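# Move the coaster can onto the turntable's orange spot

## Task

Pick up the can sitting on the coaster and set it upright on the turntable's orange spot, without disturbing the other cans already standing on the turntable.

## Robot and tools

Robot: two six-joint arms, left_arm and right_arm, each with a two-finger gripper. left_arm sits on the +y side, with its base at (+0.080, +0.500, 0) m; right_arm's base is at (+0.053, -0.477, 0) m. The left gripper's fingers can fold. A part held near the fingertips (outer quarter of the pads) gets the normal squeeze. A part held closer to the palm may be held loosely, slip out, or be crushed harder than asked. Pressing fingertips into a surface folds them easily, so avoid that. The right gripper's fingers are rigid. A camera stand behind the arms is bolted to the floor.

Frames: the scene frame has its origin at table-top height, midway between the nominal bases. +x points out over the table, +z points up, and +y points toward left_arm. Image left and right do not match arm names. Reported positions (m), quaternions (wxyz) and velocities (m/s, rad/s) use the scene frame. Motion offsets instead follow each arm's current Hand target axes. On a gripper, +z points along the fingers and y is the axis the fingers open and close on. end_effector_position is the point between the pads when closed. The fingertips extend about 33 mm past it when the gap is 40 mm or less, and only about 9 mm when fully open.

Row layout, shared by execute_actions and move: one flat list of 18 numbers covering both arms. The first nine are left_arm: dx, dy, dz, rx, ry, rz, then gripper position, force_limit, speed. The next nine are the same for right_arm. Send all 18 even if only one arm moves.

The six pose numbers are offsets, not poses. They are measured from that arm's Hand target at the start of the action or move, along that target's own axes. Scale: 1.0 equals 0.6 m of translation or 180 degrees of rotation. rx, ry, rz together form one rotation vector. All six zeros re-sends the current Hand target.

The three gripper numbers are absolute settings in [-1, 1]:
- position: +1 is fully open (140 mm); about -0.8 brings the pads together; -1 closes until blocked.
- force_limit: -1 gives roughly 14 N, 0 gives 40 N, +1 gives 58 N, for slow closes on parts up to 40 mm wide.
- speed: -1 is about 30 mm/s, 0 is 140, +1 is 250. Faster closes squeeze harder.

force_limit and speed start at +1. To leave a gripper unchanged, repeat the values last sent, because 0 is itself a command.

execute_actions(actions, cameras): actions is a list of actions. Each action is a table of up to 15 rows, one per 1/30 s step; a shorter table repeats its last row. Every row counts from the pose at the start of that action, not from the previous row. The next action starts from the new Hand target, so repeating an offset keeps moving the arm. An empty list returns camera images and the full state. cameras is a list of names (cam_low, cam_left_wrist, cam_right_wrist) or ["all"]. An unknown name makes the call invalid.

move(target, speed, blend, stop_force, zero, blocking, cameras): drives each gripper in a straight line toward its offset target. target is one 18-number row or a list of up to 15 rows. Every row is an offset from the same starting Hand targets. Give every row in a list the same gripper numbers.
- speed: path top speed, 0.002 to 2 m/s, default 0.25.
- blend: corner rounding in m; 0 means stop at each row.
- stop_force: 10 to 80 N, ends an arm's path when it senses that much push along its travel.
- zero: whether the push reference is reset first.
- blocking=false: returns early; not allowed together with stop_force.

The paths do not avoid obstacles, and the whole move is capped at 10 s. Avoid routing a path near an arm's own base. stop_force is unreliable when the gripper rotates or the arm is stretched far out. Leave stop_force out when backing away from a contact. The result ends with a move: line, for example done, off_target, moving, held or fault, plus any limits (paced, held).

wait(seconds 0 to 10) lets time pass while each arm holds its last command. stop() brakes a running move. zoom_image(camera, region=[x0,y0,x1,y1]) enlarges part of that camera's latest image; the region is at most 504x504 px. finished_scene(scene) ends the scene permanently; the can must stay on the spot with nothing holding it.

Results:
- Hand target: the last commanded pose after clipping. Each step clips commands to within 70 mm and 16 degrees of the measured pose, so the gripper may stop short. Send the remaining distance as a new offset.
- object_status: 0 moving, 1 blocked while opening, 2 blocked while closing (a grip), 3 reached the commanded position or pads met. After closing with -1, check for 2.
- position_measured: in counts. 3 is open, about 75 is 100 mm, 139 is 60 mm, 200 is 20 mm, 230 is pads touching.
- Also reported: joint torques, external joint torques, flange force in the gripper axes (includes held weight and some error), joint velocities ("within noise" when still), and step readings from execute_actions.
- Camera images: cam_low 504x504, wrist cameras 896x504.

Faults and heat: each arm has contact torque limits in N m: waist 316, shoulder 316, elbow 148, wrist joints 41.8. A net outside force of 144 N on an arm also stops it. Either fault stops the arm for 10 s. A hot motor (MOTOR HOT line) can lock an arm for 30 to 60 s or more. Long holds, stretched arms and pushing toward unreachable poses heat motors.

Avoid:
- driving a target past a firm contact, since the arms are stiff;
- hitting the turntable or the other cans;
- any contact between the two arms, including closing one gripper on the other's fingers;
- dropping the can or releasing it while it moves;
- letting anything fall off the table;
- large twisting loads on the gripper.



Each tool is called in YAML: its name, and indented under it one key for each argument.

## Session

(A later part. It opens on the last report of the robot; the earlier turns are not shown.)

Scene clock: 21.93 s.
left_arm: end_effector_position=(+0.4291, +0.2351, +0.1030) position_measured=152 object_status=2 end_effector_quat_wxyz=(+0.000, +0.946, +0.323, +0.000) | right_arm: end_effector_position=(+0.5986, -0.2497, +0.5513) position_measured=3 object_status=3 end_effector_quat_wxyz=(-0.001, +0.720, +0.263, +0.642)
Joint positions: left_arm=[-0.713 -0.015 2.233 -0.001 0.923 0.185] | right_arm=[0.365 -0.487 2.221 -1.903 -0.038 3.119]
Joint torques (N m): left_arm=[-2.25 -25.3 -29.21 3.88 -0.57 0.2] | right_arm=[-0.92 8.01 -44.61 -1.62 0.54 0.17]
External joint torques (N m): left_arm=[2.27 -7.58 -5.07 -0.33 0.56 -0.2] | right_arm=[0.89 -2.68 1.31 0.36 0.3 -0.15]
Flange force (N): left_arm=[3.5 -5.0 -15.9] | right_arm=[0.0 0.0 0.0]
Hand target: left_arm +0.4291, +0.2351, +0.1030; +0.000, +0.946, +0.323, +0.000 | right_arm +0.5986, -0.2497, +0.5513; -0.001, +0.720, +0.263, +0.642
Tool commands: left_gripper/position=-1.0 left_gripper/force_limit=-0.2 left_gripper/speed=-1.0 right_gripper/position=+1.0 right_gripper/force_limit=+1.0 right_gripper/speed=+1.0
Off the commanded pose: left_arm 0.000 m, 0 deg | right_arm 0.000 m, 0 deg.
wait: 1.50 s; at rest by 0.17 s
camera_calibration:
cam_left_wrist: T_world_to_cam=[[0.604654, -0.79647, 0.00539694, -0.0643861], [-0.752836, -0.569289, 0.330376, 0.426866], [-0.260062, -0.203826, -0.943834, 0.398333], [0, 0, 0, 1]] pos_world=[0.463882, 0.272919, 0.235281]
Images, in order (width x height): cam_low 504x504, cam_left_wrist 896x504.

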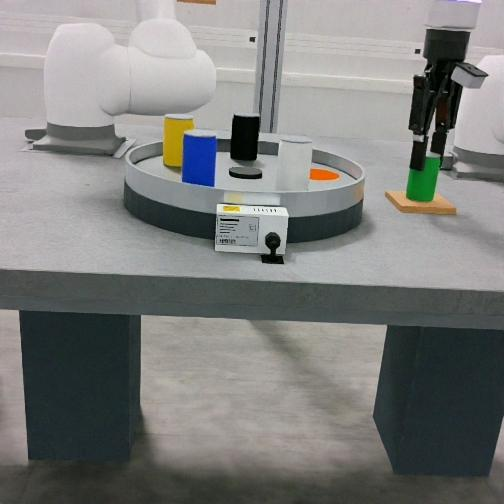

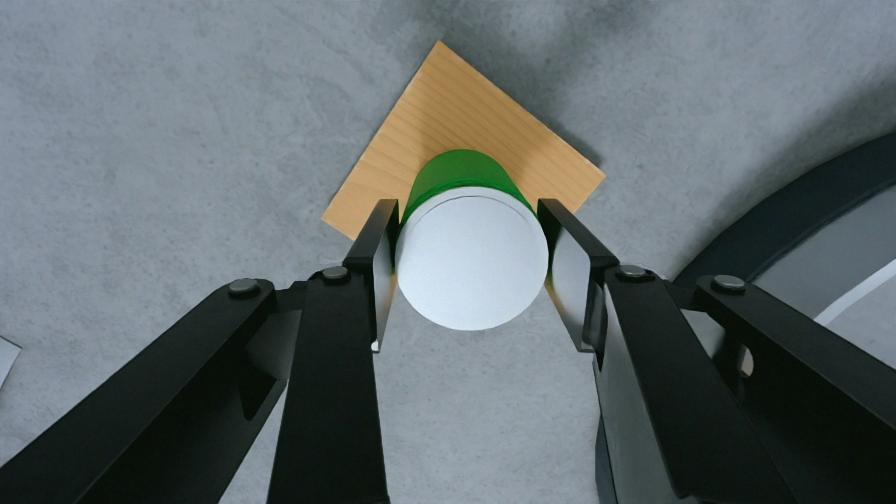

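move:
  target:
    - [0,0,-0.2,0,0,0,-1,-0.2,-1,0,0,0,0,0,0,1,1,1]
    - [-0.257,0.2536,-0.278,0,0,0,-1,-0.2,-1,0,0,0,0,0,0,1,1,1]
  blend: [0.03,0]
  speed: 0.15
  cameras: ["cam_left_wrist"]

wait:
  seconds: 2
  cameras: ["cam_left_wrist"]

wait:
  seconds: 2
  cameras: ["cam_left_wrist"]

wait:
  seconds: 2
  cameras: ["cam_left_wrist"]

wait:
  seconds: 2
  cameras: ["cam_left_wrist"]

wait:
  seconds: 2
  cameras: ["cam_left_wrist"]

wait:
  seconds: 2
  cameras: ["cam_left_wrist"]

wait:
  seconds: 10

wait:
  seconds: 10
  cameras: ["cam_left_wrist"]

wait:
  seconds: 1.5
  cameras: ["cam_left_wrist"]

Scene clock: 25.73 s.
left_arm: end_effector_position=(+0.4002, +0.0206, +0.2700) position_measured=152 object_status=2 end_effector_quat_wxyz=(+0.000, +0.946, +0.323, +0.000) | right_arm: end_effector_position=(+0.5986, -0.2497, +0.5513) position_measured=3 object_status=3 end_effector_quat_wxyz=(-0.001, +0.720, +0.263, +0.642)
Joint positions: left_arm=[-1.027 0.068 1.809 0 1.264 -0.129] | right_arm=[0.365 -0.487 2.221 -1.903 -0.038 3.119]
Joint torques (N m): left_arm=[-2.26 -46.65 -41.95 4.57 -0.02 0.19] | right_arm=[-1.03 7.99 -44.56 -1.65 0.54 0.19]
External joint torques (N m): left_arm=[2.22 -1.38 1.03 -0.33 0.02 -0.19] | right_arm=[1.04 -3.04 1.13 0.38 0.31 -0.17]
Flange force (N): left_arm=[3.8 -3.5 0.6] | right_arm=[0.0 0.0 0.0]
Hand target: left_arm +0.4002, +0.0205, +0.2699; +0.000, +0.946, +0.323, +0.000 | right_arm +0.5986, -0.2497, +0.5513; -0.001, +0.720, +0.263, +0.642
Off the commanded pose: left_arm 0.000 m, 0 deg | right_arm 0.000 m, 0 deg.
move: done
camera_calibration:
cam_left_wrist: T_world_to_cam=[[0.604713, -0.796425, 0.00536971, -0.218734], [-0.752788, -0.569352, 0.330377, 0.227881], [-0.260063, -0.203826, -0.943834, 0.504743], [0, 0, 0, 1]] pos_world=[0.435082, 0.0584191, 0.402281]
Images, in order (width x height): cam_left_wrist 896x504.

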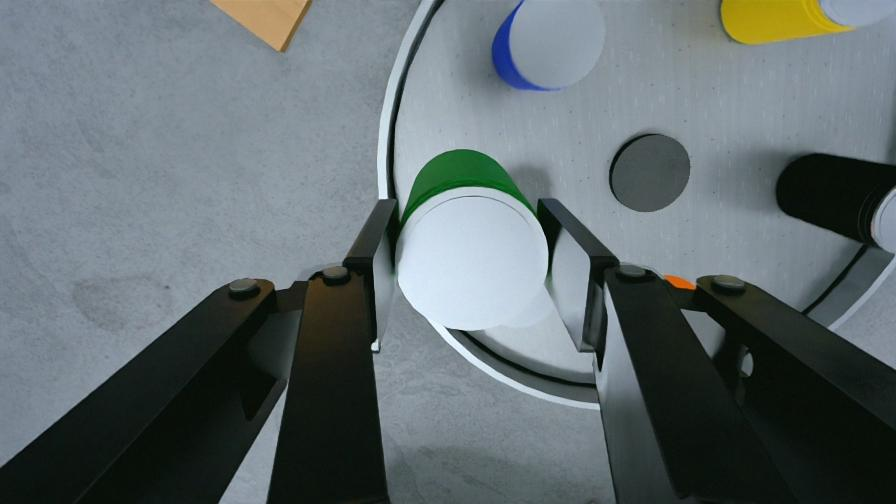

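Scene clock: 27.73 s.
left_arm: end_effector_position=(+0.4002, +0.0205, +0.2699) position_measured=152 object_status=2 end_effector_quat_wxyz=(+0.000, +0.946, +0.323, +0.000) | right_arm: end_effector_position=(+0.5986, -0.2497, +0.5513) position_measured=3 object_status=3 end_effector_quat_wxyz=(-0.001, +0.720, +0.263, +0.642)
Joint positions: left_arm=[-1.027 0.068 1.809 0 1.264 -0.129] | right_arm=[0.365 -0.487 2.221 -1.903 -0.038 3.119]
Joint torques (N m): left_arm=[-2.36 -46.63 -41.94 4.58 -0.04 0.16] | right_arm=[-0.83 8.11 -44.69 -1.7 0.49 0.11]
External joint torques (N m): left_arm=[2.44 -1.65 0.86 -0.32 0.03 -0.16] | right_arm=[0.88 -3.41 1.34 0.43 0.37 -0.1]
Flange force (N): left_arm=[4.2 -3.6 0.3] | right_arm=[0.0 0.0 0.0]
Hand target: left_arm +0.4002, +0.0205, +0.2699; +0.000, +0.946, +0.323, +0.000 | right_arm +0.5986, -0.2497, +0.5513; -0.001, +0.720, +0.263, +0.642
Tool commands: left_gripper/position=-1.0 left_gripper/force_limit=-0.2 left_gripper/speed=-1.0 right_gripper/position=+1.0 right_gripper/force_limit=+1.0 right_gripper/speed=+1.0
Off the commanded pose: left_arm 0.000 m, 0 deg | right_arm 0.000 m, 0 deg.
wait: 2.00 s; at rest by 0.17 s
camera_calibration:
cam_left_wrist: T_world_to_cam=[[0.604654, -0.79647, 0.00539694, -0.218795], [-0.752836, -0.569289, 0.330376, 0.227875], [-0.260062, -0.203826, -0.943834, 0.504628], [0, 0, 0, 1]] pos_world=[0.435082, 0.0583191, 0.402181]
Images, in order (width x height): cam_left_wrist 896x504.

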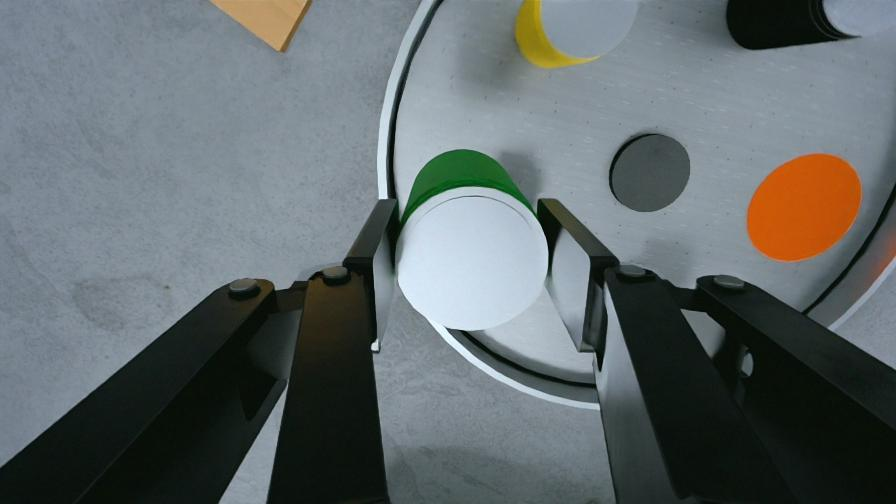

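Scene clock: 29.73 s.
left_arm: end_effector_position=(+0.4002, +0.0205, +0.2699) position_measured=152 object_status=2 end_effector_quat_wxyz=(+0.000, +0.946, +0.323, +0.000) | right_arm: end_effector_position=(+0.5986, -0.2497, +0.5513) position_measured=3 object_status=3 end_effector_quat_wxyz=(-0.001, +0.720, +0.263, +0.642)
Joint positions: left_arm=[-1.027 0.068 1.809 0 1.264 -0.129] | right_arm=[0.365 -0.487 2.221 -1.903 -0.038 3.119]
Joint torques (N m): left_arm=[-2.4 -46.66 -42 4.58 -0.07 0.16] | right_arm=[-0.71 8.37 -44.66 -1.62 0.47 0.16]
External joint torques (N m): left_arm=[2.4 -1.38 1.13 -0.34 0.07 -0.16] | right_arm=[0.7 -3.33 1.31 0.35 0.38 -0.14]
Flange force (N): left_arm=[4.1 -3.6 0.7] | right_arm=[0.0 0.0 0.0]
Hand target: left_arm +0.4002, +0.0205, +0.2699; +0.000, +0.946, +0.323, +0.000 | right_arm +0.5986, -0.2497, +0.5513; -0.001, +0.720, +0.263, +0.642
Tool commands: left_gripper/position=-1.0 left_gripper/force_limit=-0.2 left_gripper/speed=-1.0 right_gripper/position=+1.0 right_gripper/force_limit=+1.0 right_gripper/speed=+1.0
Off the commanded pose: left_arm 0.000 m, 0 deg | right_arm 0.000 m, 0 deg.
wait: 2.00 s; at rest by 0.17 s
camera_calibration:
cam_left_wrist: T_world_to_cam=[[0.604654, -0.79647, 0.00539694, -0.218795], [-0.752836, -0.569289, 0.330376, 0.227875], [-0.260062, -0.203826, -0.943834, 0.504628], [0, 0, 0, 1]] pos_world=[0.435082, 0.0583191, 0.402181]
Images, in order (width x height): cam_left_wrist 896x504.

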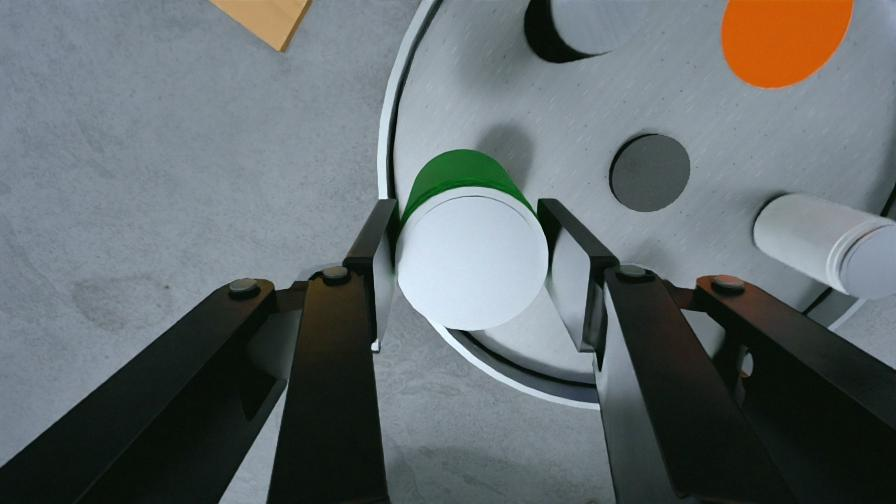

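Scene clock: 31.73 s.
left_arm: end_effector_position=(+0.4002, +0.0205, +0.2699) position_measured=152 object_status=2 end_effector_quat_wxyz=(+0.000, +0.946, +0.323, +0.000) | right_arm: end_effector_position=(+0.5986, -0.2497, +0.5513) position_measured=3 object_status=3 end_effector_quat_wxyz=(-0.001, +0.720, +0.263, +0.642)
Joint positions: left_arm=[-1.027 0.068 1.809 0 1.264 -0.129] | right_arm=[0.365 -0.487 2.221 -1.903 -0.038 3.119]
Joint torques (N m): left_arm=[-2.17 -46.74 -41.96 4.58 -0.03 0.18] | right_arm=[-0.29 8.47 -44.92 -1.64 0.59 0.13]
External joint torques (N m): left_arm=[2.12 -1.33 0.98 -0.33 0.02 -0.18] | right_arm=[0.32 -3.78 1.39 0.37 0.27 -0.11]
Flange force (N): left_arm=[3.6 -3.3 0.6] | right_arm=[0.0 0.0 0.0]
Hand target: left_arm +0.4002, +0.0205, +0.2699; +0.000, +0.946, +0.323, +0.000 | right_arm +0.5986, -0.2497, +0.5513; -0.001, +0.720, +0.263, +0.642
Tool commands: left_gripper/position=-1.0 left_gripper/force_limit=-0.2 left_gripper/speed=-1.0 right_gripper/position=+1.0 right_gripper/force_limit=+1.0 right_gripper/speed=+1.0
Off the commanded pose: left_arm 0.000 m, 0 deg | right_arm 0.000 m, 0 deg.
wait: 2.00 s; at rest by 0.17 s
camera_calibration:
cam_left_wrist: T_world_to_cam=[[0.604654, -0.79647, 0.00539694, -0.218795], [-0.752836, -0.569289, 0.330376, 0.227875], [-0.260062, -0.203826, -0.943834, 0.504628], [0, 0, 0, 1]] pos_world=[0.435082, 0.0583191, 0.402181]
Images, in order (width x height): cam_left_wrist 896x504.

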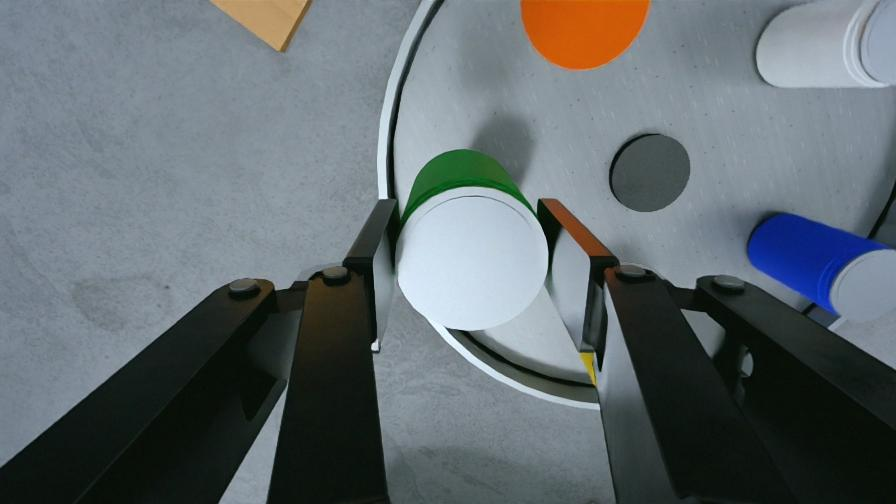

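Scene clock: 33.73 s.
left_arm: end_effector_position=(+0.4002, +0.0205, +0.2699) position_measured=152 object_status=2 end_effector_quat_wxyz=(+0.000, +0.946, +0.323, +0.000) | right_arm: end_effector_position=(+0.5986, -0.2497, +0.5513) position_measured=3 object_status=3 end_effector_quat_wxyz=(-0.001, +0.720, +0.263, +0.642)
Joint positions: left_arm=[-1.027 0.068 1.809 0 1.264 -0.129] | right_arm=[0.365 -0.487 2.221 -1.903 -0.038 3.119]
Joint torques (N m): left_arm=[-2.19 -46.64 -41.87 4.58 -0.05 0.2] | right_arm=[-0.46 8.48 -44.52 -1.67 0.53 0.15]
External joint torques (N m): left_arm=[2.14 -1.64 0.82 -0.32 0.05 -0.2] | right_arm=[0.5 -3.73 1.13 0.41 0.33 -0.13]
Flange force (N): left_arm=[3.6 -3.6 0.2] | right_arm=[0.0 0.0 0.0]
Hand target: left_arm +0.4002, +0.0205, +0.2699; +0.000, +0.946, +0.323, +0.000 | right_arm +0.5986, -0.2497, +0.5513; -0.001, +0.720, +0.263, +0.642
Tool commands: left_gripper/position=-1.0 left_gripper/force_limit=-0.2 left_gripper/speed=-1.0 right_gripper/position=+1.0 right_gripper/force_limit=+1.0 right_gripper/speed=+1.0
Off the commanded pose: left_arm 0.000 m, 0 deg | right_arm 0.000 m, 0 deg.
wait: 2.00 s; at rest by 0.17 s
camera_calibration:
cam_left_wrist: T_world_to_cam=[[0.604654, -0.79647, 0.00539694, -0.218795], [-0.752836, -0.569289, 0.330376, 0.227875], [-0.260062, -0.203826, -0.943834, 0.504628], [0, 0, 0, 1]] pos_world=[0.435082, 0.0583191, 0.402181]
Images, in order (width x height): cam_left_wrist 896x504.

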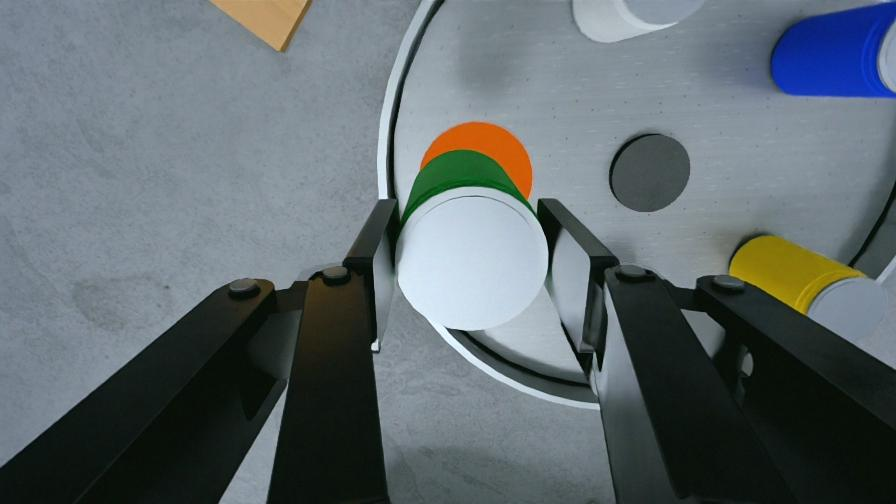

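Scene clock: 35.73 s.
left_arm: end_effector_position=(+0.4002, +0.0205, +0.2699) position_measured=152 object_status=2 end_effector_quat_wxyz=(+0.000, +0.946, +0.323, +0.000) | right_arm: end_effector_position=(+0.5986, -0.2497, +0.5513) position_measured=3 object_status=3 end_effector_quat_wxyz=(-0.001, +0.720, +0.263, +0.642)
Joint positions: left_arm=[-1.027 0.068 1.809 0 1.264 -0.129] | right_arm=[0.365 -0.487 2.221 -1.903 -0.038 3.119]
Joint torques (N m): left_arm=[-2.3 -46.77 -41.97 4.56 -0.04 0.18] | right_arm=[-0.23 7.95 -44.52 -1.67 0.52 0.14]
External joint torques (N m): left_arm=[2.2 -1.02 1.03 -0.32 0.02 -0.18] | right_arm=[0.22 -2.79 1.26 0.4 0.33 -0.13]
Flange force (N): left_arm=[3.7 -2.9 0.8] | right_arm=[0.0 0.0 0.0]
Hand target: left_arm +0.4002, +0.0205, +0.2699; +0.000, +0.946, +0.323, +0.000 | right_arm +0.5986, -0.2497, +0.5513; -0.001, +0.720, +0.263, +0.642
Tool commands: left_gripper/position=-1.0 left_gripper/force_limit=-0.2 left_gripper/speed=-1.0 right_gripper/position=+1.0 right_gripper/force_limit=+1.0 right_gripper/speed=+1.0
Off the commanded pose: left_arm 0.000 m, 0 deg | right_arm 0.000 m, 0 deg.
wait: 2.00 s; at rest by 0.17 s
camera_calibration:
cam_left_wrist: T_world_to_cam=[[0.604654, -0.79647, 0.00539694, -0.218795], [-0.752836, -0.569289, 0.330376, 0.227875], [-0.260062, -0.203826, -0.943834, 0.504628], [0, 0, 0, 1]] pos_world=[0.435082, 0.0583191, 0.402181]
Images, in order (width x height): cam_left_wrist 896x504.

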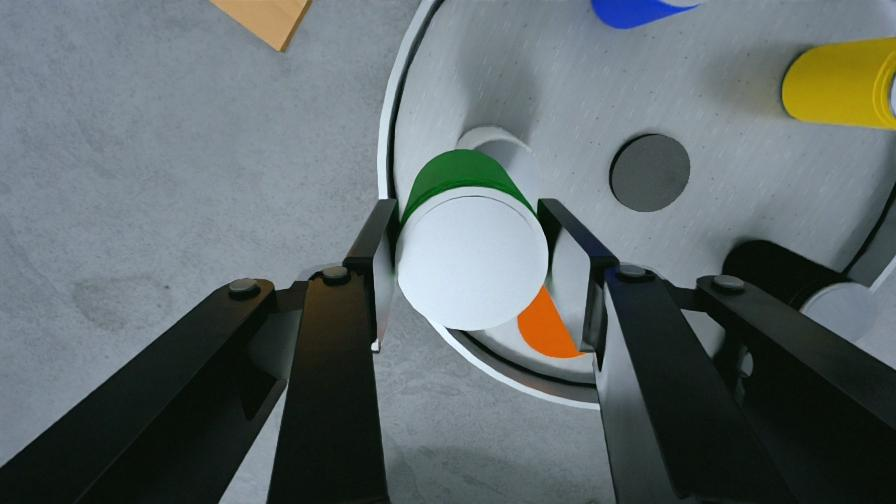

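Scene clock: 37.73 s.
left_arm: end_effector_position=(+0.4002, +0.0205, +0.2699) position_measured=152 object_status=2 end_effector_quat_wxyz=(+0.000, +0.946, +0.323, +0.000) | right_arm: end_effector_position=(+0.5986, -0.2497, +0.5513) position_measured=3 object_status=3 end_effector_quat_wxyz=(-0.001, +0.720, +0.263, +0.642)
Joint positions: left_arm=[-1.027 0.068 1.809 0 1.264 -0.129] | right_arm=[0.365 -0.487 2.221 -1.903 -0.038 3.119]
Joint torques (N m): left_arm=[-2.2 -46.68 -41.84 4.61 -0.05 0.2] | right_arm=[-0.87 8.18 -44.47 -1.62 0.53 0.21]
External joint torques (N m): left_arm=[2.13 -1.3 0.89 -0.36 0.04 -0.2] | right_arm=[0.87 -3.23 1.06 0.36 0.32 -0.19]
Flange force (N): left_arm=[3.6 -3.1 0.5] | right_arm=[0.0 0.0 0.0]
Hand target: left_arm +0.4002, +0.0205, +0.2699; +0.000, +0.946, +0.323, +0.000 | right_arm +0.5986, -0.2497, +0.5513; -0.001, +0.720, +0.263, +0.642
Tool commands: left_gripper/position=-1.0 left_gripper/force_limit=-0.2 left_gripper/speed=-1.0 right_gripper/position=+1.0 right_gripper/force_limit=+1.0 right_gripper/speed=+1.0
Off the commanded pose: left_arm 0.000 m, 0 deg | right_arm 0.000 m, 0 deg.
wait: 2.00 s; at rest by 0.17 s
camera_calibration:
cam_left_wrist: T_world_to_cam=[[0.604654, -0.79647, 0.00539694, -0.218795], [-0.752836, -0.569289, 0.330376, 0.227875], [-0.260062, -0.203826, -0.943834, 0.504628], [0, 0, 0, 1]] pos_world=[0.435082, 0.0583191, 0.402181]
Images, in order (width x height): cam_left_wrist 896x504.

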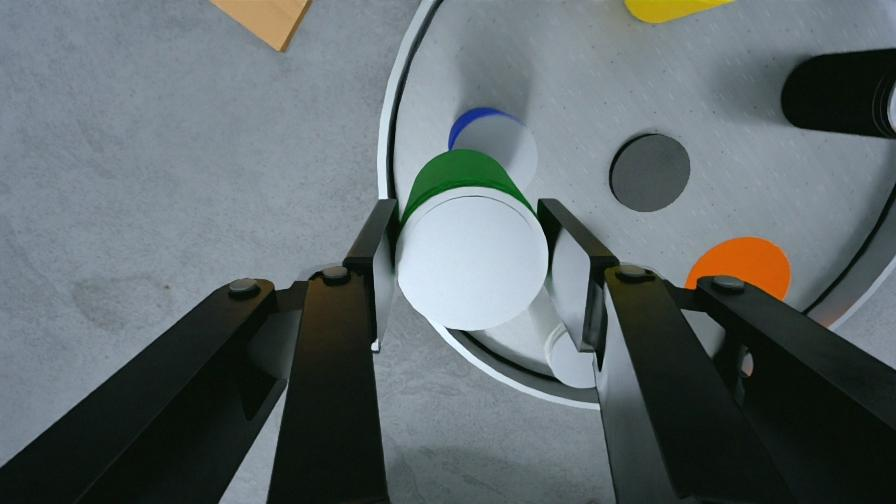

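Scene clock: 47.73 s.
left_arm: end_effector_position=(+0.4002, +0.0205, +0.2699) position_measured=152 object_status=2 end_effector_quat_wxyz=(+0.000, +0.946, +0.323, +0.000) | right_arm: end_effector_position=(+0.5986, -0.2497, +0.5513) position_measured=3 object_status=3 end_effector_quat_wxyz=(-0.001, +0.720, +0.263, +0.642)
Joint positions: left_arm=[-1.027 0.068 1.809 0 1.264 -0.129] | right_arm=[0.365 -0.487 2.221 -1.903 -0.038 3.119]
Joint torques (N m): left_arm=[-2.34 -46.77 -41.91 4.59 -0.05 0.22] | right_arm=[-0.54 8.25 -44.4 -1.61 0.5 0.15]
External joint torques (N m): left_arm=[2.45 -1.55 0.91 -0.33 0.05 -0.22] | right_arm=[0.48 -2.87 0.99 0.34 0.35 -0.13]
Flange force (N): left_arm=[4.1 -3.5 0.3] | right_arm=[0.0 0.0 0.0]
Hand target: left_arm +0.4002, +0.0205, +0.2699; +0.000, +0.946, +0.323, +0.000 | right_arm +0.5986, -0.2497, +0.5513; -0.001, +0.720, +0.263, +0.642
Tool commands: left_gripper/position=-1.0 left_gripper/force_limit=-0.2 left_gripper/speed=-1.0 right_gripper/position=+1.0 right_gripper/force_limit=+1.0 right_gripper/speed=+1.0
Off the commanded pose: left_arm 0.000 m, 0 deg | right_arm 0.000 m, 0 deg.
wait: 10.00 s; at rest by 0.17 s

Scene clock: 57.73 s.
left_arm: end_effector_position=(+0.4002, +0.0205, +0.2699) position_measured=152 object_status=2 end_effector_quat_wxyz=(+0.000, +0.946, +0.323, +0.000) | right_arm: end_effector_position=(+0.5986, -0.2497, +0.5513) position_measured=3 object_status=3 end_effector_quat_wxyz=(-0.001, +0.720, +0.263, +0.642)
Joint positions: left_arm=[-1.027 0.068 1.809 0 1.264 -0.129] | right_arm=[0.365 -0.487 2.221 -1.903 -0.038 3.119]
Joint torques (N m): left_arm=[-2.33 -46.56 -41.87 4.55 0 0.17] | right_arm=[-0.41 8.1 -44.74 -1.66 0.54 0.16]
External joint torques (N m): left_arm=[2.46 -1.86 0.8 -0.28 0 -0.17] | right_arm=[0.41 -3.08 1.36 0.39 0.31 -0.15]
Flange force (N): left_arm=[4.2 -3.8 0.1] | right_arm=[0.0 0.0 0.0]
Hand target: left_arm +0.4002, +0.0205, +0.2699; +0.000, +0.946, +0.323, +0.000 | right_arm +0.5986, -0.2497, +0.5513; -0.001, +0.720, +0.263, +0.642
Tool commands: left_gripper/position=-1.0 left_gripper/force_limit=-0.2 left_gripper/speed=-1.0 right_gripper/position=+1.0 right_gripper/force_limit=+1.0 right_gripper/speed=+1.0
Off the commanded pose: left_arm 0.000 m, 0 deg | right_arm 0.000 m, 0 deg.
wait: 10.00 s; at rest by 0.17 s
camera_calibration:
cam_left_wrist: T_world_to_cam=[[0.604654, -0.79647, 0.00539694, -0.218795], [-0.752836, -0.569289, 0.330376, 0.227875], [-0.260062, -0.203826, -0.943834, 0.504628], [0, 0, 0, 1]] pos_world=[0.435082, 0.0583191, 0.402181]
Images, in order (width x height): cam_left_wrist 896x504.

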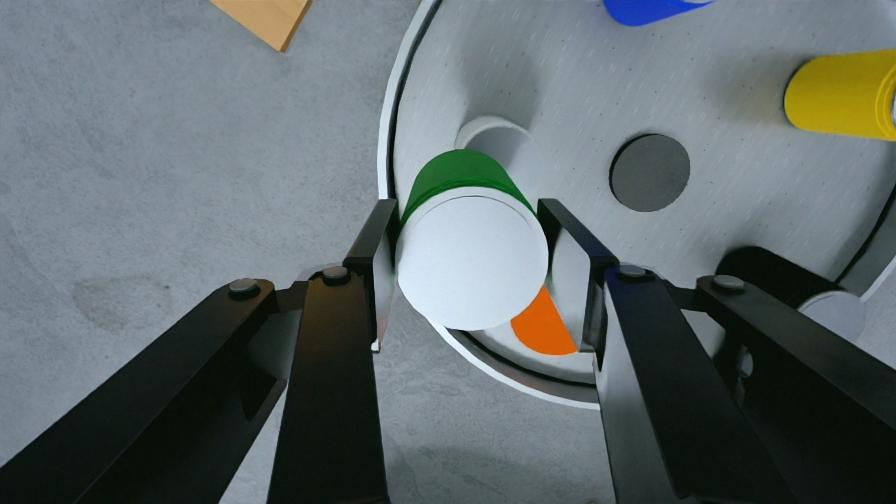

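Scene clock: 59.23 s.
left_arm: end_effector_position=(+0.4002, +0.0205, +0.2699) position_measured=152 object_status=2 end_effector_quat_wxyz=(+0.000, +0.946, +0.323, +0.000) | right_arm: end_effector_position=(+0.5986, -0.2497, +0.5513) position_measured=3 object_status=3 end_effector_quat_wxyz=(-0.001, +0.720, +0.263, +0.642)
Joint positions: left_arm=[-1.027 0.068 1.809 0 1.264 -0.129] | right_arm=[0.365 -0.487 2.221 -1.903 -0.038 3.119]
Joint torques (N m): left_arm=[-2.44 -46.8 -41.84 4.58 -0.03 0.16] | right_arm=[-0.54 8.35 -44.61 -1.67 0.47 0.13]
External joint torques (N m): left_arm=[2.39 -1.31 0.87 -0.33 0.02 -0.16] | right_arm=[0.55 -3.43 1.14 0.4 0.38 -0.12]
Flange force (N): left_arm=[4.1 -3.0 0.5] | right_arm=[0.0 0.0 0.0]
Hand target: left_arm +0.4002, +0.0205, +0.2699; +0.000, +0.946, +0.323, +0.000 | right_arm +0.5986, -0.2497, +0.5513; -0.001, +0.720, +0.263, +0.642
Tool commands: left_gripper/position=-1.0 left_gripper/force_limit=-0.2 left_gripper/speed=-1.0 right_gripper/position=+1.0 right_gripper/force_limit=+1.0 right_gripper/speed=+1.0
Off the commanded pose: left_arm 0.000 m, 0 deg | right_arm 0.000 m, 0 deg.
wait: 1.50 s; at rest by 0.17 s
camera_calibration:
cam_left_wrist: T_world_to_cam=[[0.604654, -0.79647, 0.00539694, -0.218795], [-0.752836, -0.569289, 0.330376, 0.227875], [-0.260062, -0.203826, -0.943834, 0.504628], [0, 0, 0, 1]] pos_world=[0.435082, 0.0583191, 0.402181]
Images, in order (width x height): cam_left_wrist 896x504.

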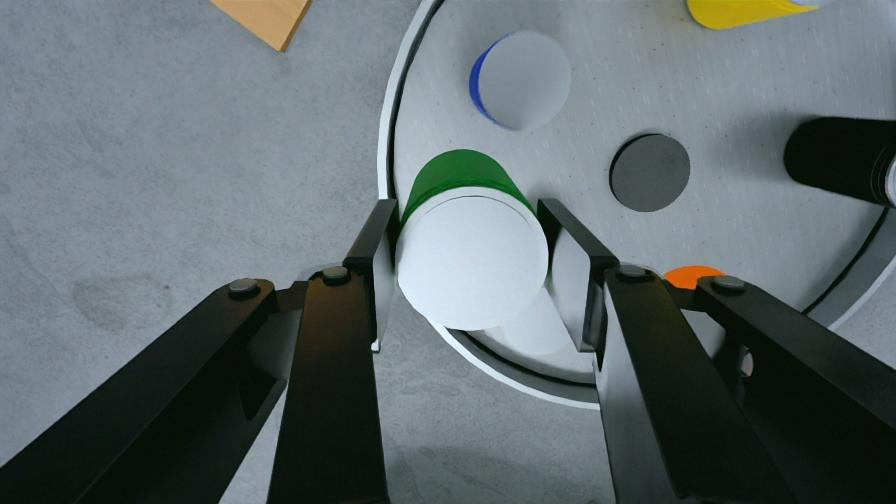

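move:
  target: [0.1174,0.0626,0.039,0,0,0,-1,-0.2,-1,0,0,0,0,0,0,1,1,1]

Scene clock: 61.00 s.
left_arm: end_effector_position=(+0.4789, +0.0339, +0.2466) position_measured=152 object_status=2 end_effector_quat_wxyz=(+0.000, +0.946, +0.323, +0.000) | right_arm: end_effector_position=(+0.5986, -0.2497, +0.5513) position_measured=3 object_status=3 end_effector_quat_wxyz=(-0.001, +0.720, +0.263, +0.642)
Joint positions: left_arm=[-0.905 0.139 1.774 0 1.228 -0.007] | right_arm=[0.365 -0.487 2.221 -1.903 -0.038 3.119]
Joint torques (N m): left_arm=[-2.48 -53.79 -41.51 4.46 -0.04 0.17] | right_arm=[-0.39 7.98 -44.64 -1.58 0.52 0.09]
External joint torques (N m): left_arm=[2.57 -1.55 1 -0.25 0.04 -0.17] | right_arm=[0.42 -3.2 1.18 0.31 0.34 -0.08]
Flange force (N): left_arm=[3.7 -4.2 0.3] | right_arm=[0.0 0.0 0.0]
Hand target: left_arm +0.4789, +0.0339, +0.2465; +0.000, +0.946, +0.323, +0.000 | right_arm +0.5986, -0.2497, +0.5513; -0.001, +0.720, +0.263, +0.642
Off the commanded pose: left_arm 0.000 m, 0 deg | right_arm 0.000 m, 0 deg.
move: done

wait:
  seconds: 10

wait:
  seconds: 0.9

execute_actions:
  actions:
    - [[-0.0001,-0.0001,0,0,0,0,-1,-0.2,-1,0,0,0,0,0,0,1,1,1],[-0.0004,-0.0003,0,0,0,0,-1,-0.2,-1,0,0,0,0,0,0,1,1,1],[-0.0009,-0.0006,0,0,0,0,-1,-0.2,-1,0,0,0,0,0,0,1,1,1],[-0.0016,-0.0011,0,0,0,0,-1,-0.2,-1,0,0,0,0,0,0,1,1,1],[-0.0025,-0.0017,0,0,0,0,-1,-0.2,-1,0,0,0,0,0,0,1,1,1],[-0.0036,-0.0024,0,0,0,0,-1,-0.2,-1,0,0,0,0,0,0,1,1,1],[-0.0049,-0.0033,0,0,0,0,-1,-0.2,-1,0,0,0,0,0,0,1,1,1],[-0.0064,-0.0042,0,0,0,0,-1,-0.2,-1,0,0,0,0,0,0,1,1,1],[-0.0081,-0.0053,0,0,0,0,-1,-0.2,-1,0,0,0,0,0,0,1,1,1],[-0.01,-0.0065,0.0003,0,0,0,-1,-0.2,-1,0,0,0,0,0,0,1,1,1],[-0.0121,-0.0078,0.0013,0,0,0,-1,-0.2,-1,0,0,0,0,0,0,1,1,1],[-0.0145,-0.0092,0.0028,0,0,0,-1,-0.2,-1,0,0,0,0,0,0,1,1,1],[-0.0171,-0.0107,0.005,0,0,0,-1,-0.2,-1,0,0,0,0,0,0,1,1,1],[-0.0199,-0.0123,0.0078,0,0,0,-1,-0.2,-1,0,0,0,0,0,0,1,1,1],[-0.0229,-0.0139,0.0112,0,0,0,-1,-0.2,-1,0,0,0,0,0,0,1,1,1]]
    - [[-0.0033,-0.0017,0.0039,0,0,0,-1,-0.2,-1,0,0,0,0,0,0,1,1,1],[-0.0068,-0.0035,0.0083,0,0,0,-1,-0.2,-1,0,0,0,0,0,0,1,1,1],[-0.0106,-0.0053,0.0132,0,0,0,-1,-0.2,-1,0,0,0,0,0,0,1,1,1],[-0.0145,-0.007,0.0186,0,0,0,-1,-0.2,-1,0,0,0,0,0,0,1,1,1],[-0.0184,-0.0087,0.0243,0,0,0,-1,-0.2,-1,0,0,0,0,0,0,1,1,1],[-0.0224,-0.0104,0.0305,0,0,0,-1,-0.2,-1,0,0,0,0,0,0,1,1,1],[-0.0264,-0.0119,0.0369,0,0,0,-1,-0.2,-1,0,0,0,0,0,0,1,1,1],[-0.0305,-0.0134,0.0436,0,0,0,-1,-0.2,-1,0,0,0,0,0,0,1,1,1],[-0.0345,-0.0148,0.0505,0,0,0,-1,-0.2,-1,0,0,0,0,0,0,1,1,1],[-0.0386,-0.0161,0.0576,0,0,0,-1,-0.2,-1,0,0,0,0,0,0,1,1,1],[-0.0427,-0.0173,0.0648,0,0,0,-1,-0.2,-1,0,0,0,0,0,0,1,1,1],[-0.0469,-0.0185,0.0721,0,0,0,-1,-0.2,-1,0,0,0,0,0,0,1,1,1],[-0.051,-0.0196,0.0794,0,0,0,-1,-0.2,-1,0,0,0,0,0,0,1,1,1],[-0.0552,-0.0206,0.0866,0,0,0,-1,-0.2,-1,0,0,0,0,0,0,1,1,1],[-0.0594,-0.0215,0.0937,0,0,0,-1,-0.2,-1,0,0,0,0,0,0,1,1,1]]
    - [[-0.0042,-0.0008,0.0069,0,0,0,-1,-0.2,-1,0,0,0,0,0,0,1,1,1],[-0.0084,-0.0016,0.0136,0,0,0,-1,-0.2,-1,0,0,0,0,0,0,1,1,1],[-0.0127,-0.0023,0.0201,0,0,0,-1,-0.2,-1,0,0,0,0,0,0,1,1,1],[-0.0169,-0.0029,0.0262,0,0,0,-1,-0.2,-1,0,0,0,0,0,0,1,1,1],[-0.0212,-0.0034,0.032,0,0,0,-1,-0.2,-1,0,0,0,0,0,0,1,1,1],[-0.0255,-0.0039,0.0374,0,0,0,-1,-0.2,-1,0,0,0,0,0,0,1,1,1],[-0.0298,-0.0042,0.0423,0,0,0,-1,-0.2,-1,0,0,0,0,0,0,1,1,1],[-0.034,-0.0045,0.0467,0,0,0,-1,-0.2,-1,0,0,0,0,0,0,1,1,1],[-0.0383,-0.0047,0.0506,0,0,0,-1,-0.2,-1,0,0,0,0,0,0,1,1,1],[-0.0426,-0.0048,0.054,0,0,0,-1,-0.2,-1,0,0,0,0,0,0,1,1,1],[-0.0469,-0.0049,0.0567,0,0,0,-1,-0.2,-1,0,0,0,0,0,0,1,1,1],[-0.0512,-0.0048,0.0589,0,0,0,-1,-0.2,-1,0,0,0,0,0,0,1,1,1],[-0.0555,-0.0047,0.0605,0,0,0,-1,-0.2,-1,0,0,0,0,0,0,1,1,1],[-0.0598,-0.0045,0.0614,0,0,0,-1,-0.2,-1,0,0,0,0,0,0,1,1,1],[-0.0641,-0.0042,0.0618,0,0,0,-1,-0.2,-1,0,0,0,0,0,0,1,1,1]]
    - [[-0.0043,0.0004,0,0,0,0,-1,-0.2,-1,0,0,0,0,0,0,1,1,1],[-0.0086,0.0008,0,0,0,0,-1,-0.2,-1,0,0,0,0,0,0,1,1,1],[-0.0128,0.0014,0,0,0,0,-1,-0.2,-1,0,0,0,0,0,0,1,1,1],[-0.0171,0.002,0,0,0,0,-1,-0.2,-1,0,0,0,0,0,0,1,1,1],[-0.0213,0.0027,0,0,0,0,-1,-0.2,-1,0,0,0,0,0,0,1,1,1],[-0.0255,0.0034,0,0,0,0,0.3,-0.2,0,0,0,0,0,0,0,1,1,1],[-0.0298,0.0043,0,0,0,0,0.3,-0.2,0,0,0,0,0,0,0,1,1,1],[-0.0339,0.0052,0,0,0,0,0.3,-0.2,0,0,0,0,0,0,0,1,1,1],[-0.0381,0.0062,0,0,0,0,0.3,-0.2,0,0,0,0,0,0,0,1,1,1],[-0.0423,0.0073,0,0,0,0,0.3,-0.2,0,0,0,0,0,0,0,1,1,1],[-0.0464,0.0085,0,0,0,0,0.3,-0.2,0,0,0,0,0,0,0,1,1,1],[-0.0505,0.0097,0,0,0,0,0.3,-0.2,0,0,0,0,0,0,0,1,1,1],[-0.0546,0.0111,0,0,0,0,0.3,-0.2,0,0,0,0,0,0,0,1,1,1],[-0.0587,0.0125,0,0,0,0,0.3,-0.2,0,0,0,0,0,0,0,1,1,1],[-0.0627,0.014,0,0,0,0,0.3,-0.2,0,0,0,0,0,0,0,1,1,1]]
    - [[-0.004,0.0016,0,0,0,0,0.3,-0.2,0,0,0,0,0,0,0,1,1,1],[-0.008,0.0032,0,0,0,0,0.3,-0.2,0,0,0,0,0,0,0,1,1,1],[-0.0119,0.0049,0,0,0,0,0.3,-0.2,0,0,0,0,0,0,0,1,1,1],[-0.0158,0.0067,0,0,0,0,0.3,-0.2,0,0,0,0,0,0,0,1,1,1],[-0.0197,0.0085,0,0,0,0,0.3,-0.2,0,0,0,0,0,0,0,1,1,1],[-0.0235,0.0105,0,0,0,0,0.3,-0.2,0,0,0,0,0,0,0,1,1,1],[-0.0274,0.0125,-0.0004,0,0,0,0.3,-0.2,0,0,0,0,0,0,0,1,1,1],[-0.0311,0.0145,-0.0014,0,0,0,0.3,-0.2,0,0,0,0,0,0,0,1,1,1],[-0.0348,0.0167,-0.0032,0,0,0,0.3,-0.2,0,0,0,0,0,0,0,1,1,1],[-0.0385,0.0189,-0.0056,0,0,0,0.3,-0.2,0,0,0,0,0,0,0,1,1,1],[-0.0422,0.0212,-0.0086,0,0,0,0.3,-0.2,0,0,0,0,0,0,0,1,1,1],[-0.0458,0.0235,-0.0122,0,0,0,0.3,-0.2,0,0,0,0,0,0,0,1,1,1],[-0.0493,0.0259,-0.0163,0,0,0,0.3,-0.2,0,0,0,0,0,0,0,1,1,1],[-0.0528,0.0284,-0.0208,0,0,0,0.3,-0.2,0,0,0,0,0,0,0,1,1,1],[-0.0563,0.031,-0.0257,0,0,0,0.3,-0.2,0,0,0,0,0,0,0,1,1,1]]
    - [[-0.0033,0.0025,-0.0052,0,0,0,0.3,-0.2,0,0,0,0,0,0,0,1,1,1],[-0.0063,0.0049,-0.0105,0,0,0,0.3,-0.2,0,0,0,0,0,0,0,1,1,1],[-0.0091,0.0072,-0.016,0,0,0,0.3,-0.2,0,0,0,0,0,0,0,1,1,1],[-0.0116,0.0093,-0.0214,0,0,0,0.3,-0.2,0,0,0,0,0,0,0,1,1,1],[-0.0139,0.0113,-0.0267,0,0,0,0.3,-0.2,0,0,0,0,0,0,0,1,1,1],[-0.0159,0.0131,-0.0319,0,0,0,0.3,-0.2,0,0,0,0,0,0,0,1,1,1],[-0.0177,0.0148,-0.0368,0,0,0,0.3,-0.2,0,0,0,0,0,0,0,1,1,1],[-0.0193,0.0163,-0.0413,0,0,0,0.3,-0.2,0,0,0,0,0,0,0,1,1,1],[-0.0206,0.0175,-0.0454,0,0,0,0.3,-0.2,0,0,0,0,0,0,0,1,1,1],[-0.0217,0.0186,-0.049,0,0,0,0.3,-0.2,0,0,0,0,0,0,0,1,1,1],[-0.0227,0.0195,-0.052,0,0,0,0.3,-0.2,0,0,0,0,0,0,0,1,1,1],[-0.0234,0.0202,-0.0544,0,0,0,0.3,-0.2,0,0,0,0,0,0,0,1,1,1],[-0.0239,0.0208,-0.0562,0,0,0,0.3,-0.2,0,0,0,0,0,0,0,1,1,1],[-0.0242,0.021,-0.0572,0,0,0,0.3,-0.2,0,0,0,0,0,0,0,1,1,1],[-0.0243,0.0211,-0.0576,0,0,0,0.3,-0.2,0,0,0,0,0,0,0,1,1,1]]
  cameras: ["cam_low","cam_left_wrist"]

Scene clock: 76.23 s.
left_arm: end_effector_position=(+0.4789, +0.0339, +0.2465) position_measured=152 object_status=2 end_effector_quat_wxyz=(+0.000, +0.946, +0.323, +0.000) | right_arm: end_effector_position=(+0.5986, -0.2497, +0.5513) position_measured=3 object_status=3 end_effector_quat_wxyz=(-0.001, +0.720, +0.263, +0.642)
Joint positions: left_arm=[-0.905 0.139 1.774 0 1.228 -0.007] | right_arm=[0.365 -0.487 2.221 -1.903 -0.038 3.119]
Joint torques (N m): left_arm=[-2.32 -53.42 -41.37 4.54 -0.05 0.19] | right_arm=[-0.78 8.11 -44.62 -1.62 0.46 0.1]
External joint torques (N m): left_arm=[2.35 -1.63 0.85 -0.34 0.04 -0.19] | right_arm=[0.77 -3.05 1.34 0.36 0.39 -0.09]
Flange force (N): left_arm=[3.3 -4.0 0.1] | right_arm=[0.0 0.0 0.0]
Hand target: left_arm +0.4789, +0.0339, +0.2465; +0.000, +0.946, +0.323, +0.000 | right_arm +0.5986, -0.2497, +0.5513; -0.001, +0.720, +0.263, +0.642
Tool commands: left_gripper/position=-1.0 left_gripper/force_limit=-0.2 left_gripper/speed=-1.0 right_gripper/position=+1.0 right_gripper/force_limit=+1.0 right_gripper/speed=+1.0
Off the commanded pose: left_arm 0.000 m, 0 deg | right_arm 0.000 m, 0 deg.
wait: 10.00 s; at rest from the start

Scene clock: 77.13 s.
left_arm: end_effector_position=(+0.4789, +0.0339, +0.2465) position_measured=152 object_status=2 end_effector_quat_wxyz=(+0.000, +0.946, +0.323, +0.000) | right_arm: end_effector_position=(+0.5986, -0.2497, +0.5513) position_measured=3 object_status=3 end_effector_quat_wxyz=(-0.001, +0.720, +0.263, +0.642)
Joint positions: left_arm=[-0.905 0.139 1.774 0 1.228 -0.007] | right_arm=[0.365 -0.487 2.221 -1.903 -0.038 3.119]
Joint torques (N m): left_arm=[-2.02 -53.4 -41.49 4.54 -0.03 0.2] | right_arm=[-0.6 8.3 -44.41 -1.67 0.52 0.19]
External joint torques (N m): left_arm=[2.04 -1.43 1.09 -0.35 0.02 -0.2] | right_arm=[0.63 -3.49 1.03 0.4 0.33 -0.18]
Flange force (N): left_arm=[2.8 -4.2 0.5] | right_arm=[0.0 0.0 0.0]
Hand target: left_arm +0.4789, +0.0339, +0.2465; +0.000, +0.946, +0.323, +0.000 | right_arm +0.5986, -0.2497, +0.5513; -0.001, +0.720, +0.263, +0.642
Tool commands: left_gripper/position=-1.0 left_gripper/force_limit=-0.2 left_gripper/speed=-1.0 right_gripper/position=+1.0 right_gripper/force_limit=+1.0 right_gripper/speed=+1.0
Off the commanded pose: left_arm 0.000 m, 0 deg | right_arm 0.000 m, 0 deg.
wait: 0.90 s; at rest by 0.17 s

Scene clock: 80.33 s.
left_arm: end_effector_position=(+0.3512, -0.0851, +0.1966) position_measured=91 object_status=3 end_effector_quat_wxyz=(+0.000, +0.946, +0.323, +0.000) | right_arm: end_effector_position=(+0.5986, -0.2497, +0.5513) position_measured=3 object_status=3 end_effector_quat_wxyz=(-0.001, +0.720, +0.263, +0.642)
Joint positions: left_arm=[-1.176 0.217 1.775 0 1.148 -0.278] | right_arm=[0.365 -0.487 2.221 -1.903 -0.038 3.119]
Joint torques (N m): left_arm=[-2.46 -59.28 -39.43 4.37 -0.08 0.16] | right_arm=[-0.7 8.33 -44.58 -1.63 0.55 0.14]
External joint torques (N m): left_arm=[2.35 -2.17 0.33 -0.31 0.08 -0.16] | right_arm=[0.69 -3.23 1.19 0.36 0.3 -0.12]
External joint torques at the end of the 2nd action: left_arm=[1.51 -0.94 0.58 -0.34 0.17 -0.09] | right_arm=[0.6 -2.64 1.13 0.36 0.36 -0.12]
External joint torques at the end of the 3rd action: left_arm=[2.31 -0.59 0.7 -0.3 -0.07 -0.16] | right_arm=[0.57 -3.41 1.18 0.31 0.39 -0.12]
External joint torques at the end of the 4th action: left_arm=[1.89 -3 -0.79 -0.33 -0.24 -0.27] | right_arm=[0.51 -3.64 0.99 0.37 0.41 -0.09]
External joint torques at the end of the 5th action: left_arm=[1.93 -3.18 0.1 -0.32 0.11 -0.22] | right_arm=[0.47 -3.42 1.15 0.39 0.37 -0.12]
Flange force (N): left_arm=[4.1 -2.8 -1.2] | right_arm=[0.0 0.0 0.0]
Flange force at the end of the 2nd action (N): left_arm=[2.5 -2.2 -0.4] | right_arm=[0.0 0.0 0.0]
Flange force at the end of the 3rd action (N): left_arm=[3.8 -1.6 0.3] | right_arm=[0.0 0.0 0.0]
Flange force at the end of the 4th action (N): left_arm=[3.1 -2.5 -2.9] | right_arm=[0.0 0.0 0.0]
Flange force at the end of the 5th action (N): left_arm=[3.6 -4.0 -2.7] | right_arm=[0.0 0.0 0.0]
Hand target: left_arm +0.3512, -0.0851, +0.1966; +0.000, +0.946, +0.323, +0.000 | right_arm +0.5986, -0.2497, +0.5513; -0.001, +0.720, +0.263, +0.642
Off the commanded pose: left_arm 0.000 m, 0 deg | right_arm 0.000 m, 0 deg.
Step readings (end_effector_position of left_arm | right_arm; steps 1 to 15: 1st action; 16 to 30: 2nd action; 31 to 45: 3rd action; 46 to 60: 4th action; 61 to 75: 5th action; 76 to 90: 6th action):
0: (+0.4789, +0.0339, +0.2465) | (+0.5986, -0.2497, +0.5513)
1: (+0.4789, +0.0339, +0.2465) | (+0.5986, -0.2497, +0.5513)
2: (+0.4789, +0.0339, +0.2465) | (+0.5986, -0.2497, +0.5513)
4: (+0.4788, +0.0339, +0.2466) | (+0.5986, -0.2497, +0.5513)
8: (+0.4761, +0.0338, +0.2465) | (+0.5986, -0.2497, +0.5513)
15: (+0.4666, +0.0327, +0.2432) | (+0.5986, -0.2497, +0.5513)
16: (+0.4643, +0.0323, +0.2411) | (+0.5986, -0.2497, +0.5513)
17: (+0.4624, +0.0320, +0.2392) | (+0.5986, -0.2497, +0.5513)
19: (+0.4577, +0.0311, +0.2339) | (+0.5986, -0.2497, +0.5513)
23: (+0.4481, +0.0288, +0.2211) | (+0.5986, -0.2497, +0.5513)
30: (+0.4314, +0.0228, +0.1922) | (+0.5986, -0.2497, +0.5513)
31: (+0.4286, +0.0215, +0.1870) | (+0.5986, -0.2497, +0.5513)
32: (+0.4265, +0.0205, +0.1832) | (+0.5986, -0.2497, +0.5513)
34: (+0.4217, +0.0180, +0.1747) | (+0.5986, -0.2497, +0.5513)
38: (+0.4130, +0.0128, +0.1609) | (+0.5986, -0.2497, +0.5513)
45: (+0.3987, +0.0023, +0.1475) | (+0.5986, -0.2497, +0.5513)
46: (+0.3963, +0.0003, +0.1467) | (+0.5986, -0.2497, +0.5513)
47: (+0.3944, -0.0011, +0.1464) | (+0.5986, -0.2497, +0.5513)
49: (+0.3906, -0.0050, +0.1465) | (+0.5986, -0.2497, +0.5513)
53: (+0.3838, -0.0124, +0.1465) | (+0.5986, -0.2497, +0.5513)
60: (+0.3730, -0.0266, +0.1466) | (+0.5986, -0.2497, +0.5513)
61: (+0.3713, -0.0292, +0.1466) | (+0.5986, -0.2497, +0.5513)
62: (+0.3701, -0.0312, +0.1466) | (+0.5986, -0.2497, +0.5513)
64: (+0.3673, -0.0359, +0.1466) | (+0.5986, -0.2497, +0.5513)
68: (+0.3627, -0.0449, +0.1467) | (+0.5986, -0.2497, +0.5513)
75: (+0.3563, -0.0613, +0.1566) | (+0.5986, -0.2497, +0.5513)
76: (+0.3555, -0.0642, +0.1599) | (+0.5986, -0.2497, +0.5513)
77: (+0.3549, -0.0664, +0.1625) | (+0.5986, -0.2497, +0.5513)
79: (+0.3536, -0.0712, +0.1691) | (+0.5986, -0.2497, +0.5513)
83: (+0.3522, -0.0784, +0.1814) | (+0.5986, -0.2497, +0.5513)
90: (+0.3512, -0.0848, +0.1958) | (+0.5986, -0.2497, +0.5513)
camera_calibration:
cam_left_wrist: T_world_to_cam=[[0.604713, -0.796425, 0.00536971, -0.27275], [-0.752788, -0.569352, 0.330377, 0.155079], [-0.260063, -0.203826, -0.943834, 0.401078], [0, 0, 0, 1]] pos_world=[0.385982, -0.0471809, 0.328781]
Images, in order (width x height): cam_low 504x504, cam_left_wrist 896x504.

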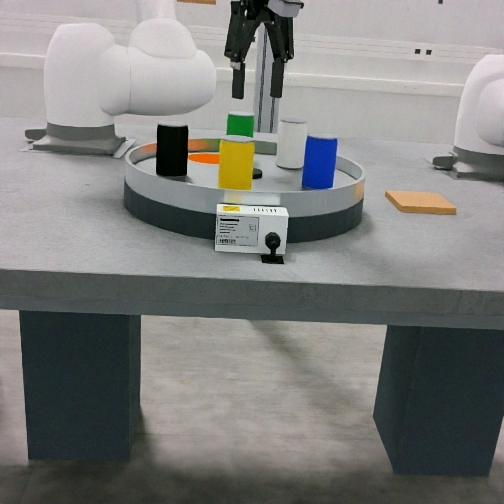

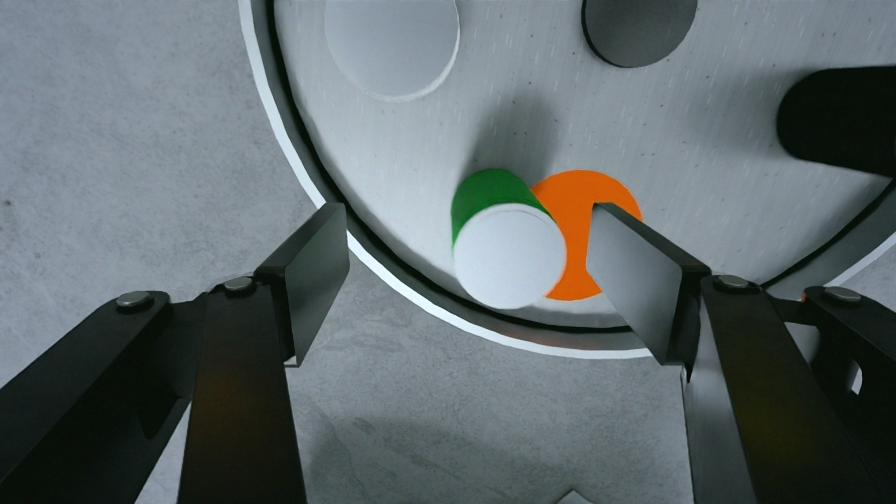

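move:
  target: [0.2894,-0.0266,-0.0832,0,0,0,0.04,-0.2,-1,0,0,0,0,0,0,1,1,1]

Scene clock: 83.60 s.
left_arm: end_effector_position=(+0.4787, +0.0338, +0.2465) position_measured=124 object_status=3 end_effector_quat_wxyz=(+0.000, +0.946, +0.323, +0.000) | right_arm: end_effector_position=(+0.5986, -0.2497, +0.5513) position_measured=3 object_status=3 end_effector_quat_wxyz=(-0.001, +0.720, +0.263, +0.642)
Joint positions: left_arm=[-0.905 0.138 1.775 0 1.228 -0.007] | right_arm=[0.365 -0.487 2.221 -1.903 -0.038 3.119]
Joint torques (N m): left_arm=[-2.05 -52.27 -40.47 4.53 -0.04 0.17] | right_arm=[-0.56 8.21 -44.7 -1.63 0.49 0.16]
External joint torques (N m): left_arm=[2.06 -3.05 -0.08 -0.32 0.03 -0.17] | right_arm=[0.59 -3.41 1.31 0.36 0.37 -0.14]
Flange force (N): left_arm=[2.9 -4.6 -1.8] | right_arm=[0.0 0.0 0.0]
Hand target: left_arm +0.4787, +0.0338, +0.2464; +0.000, +0.946, +0.323, +0.000 | right_arm +0.5986, -0.2497, +0.5513; -0.001, +0.720, +0.263, +0.642
Off the commanded pose: left_arm 0.000 m, 0 deg | right_arm 0.000 m, 0 deg.
move: done


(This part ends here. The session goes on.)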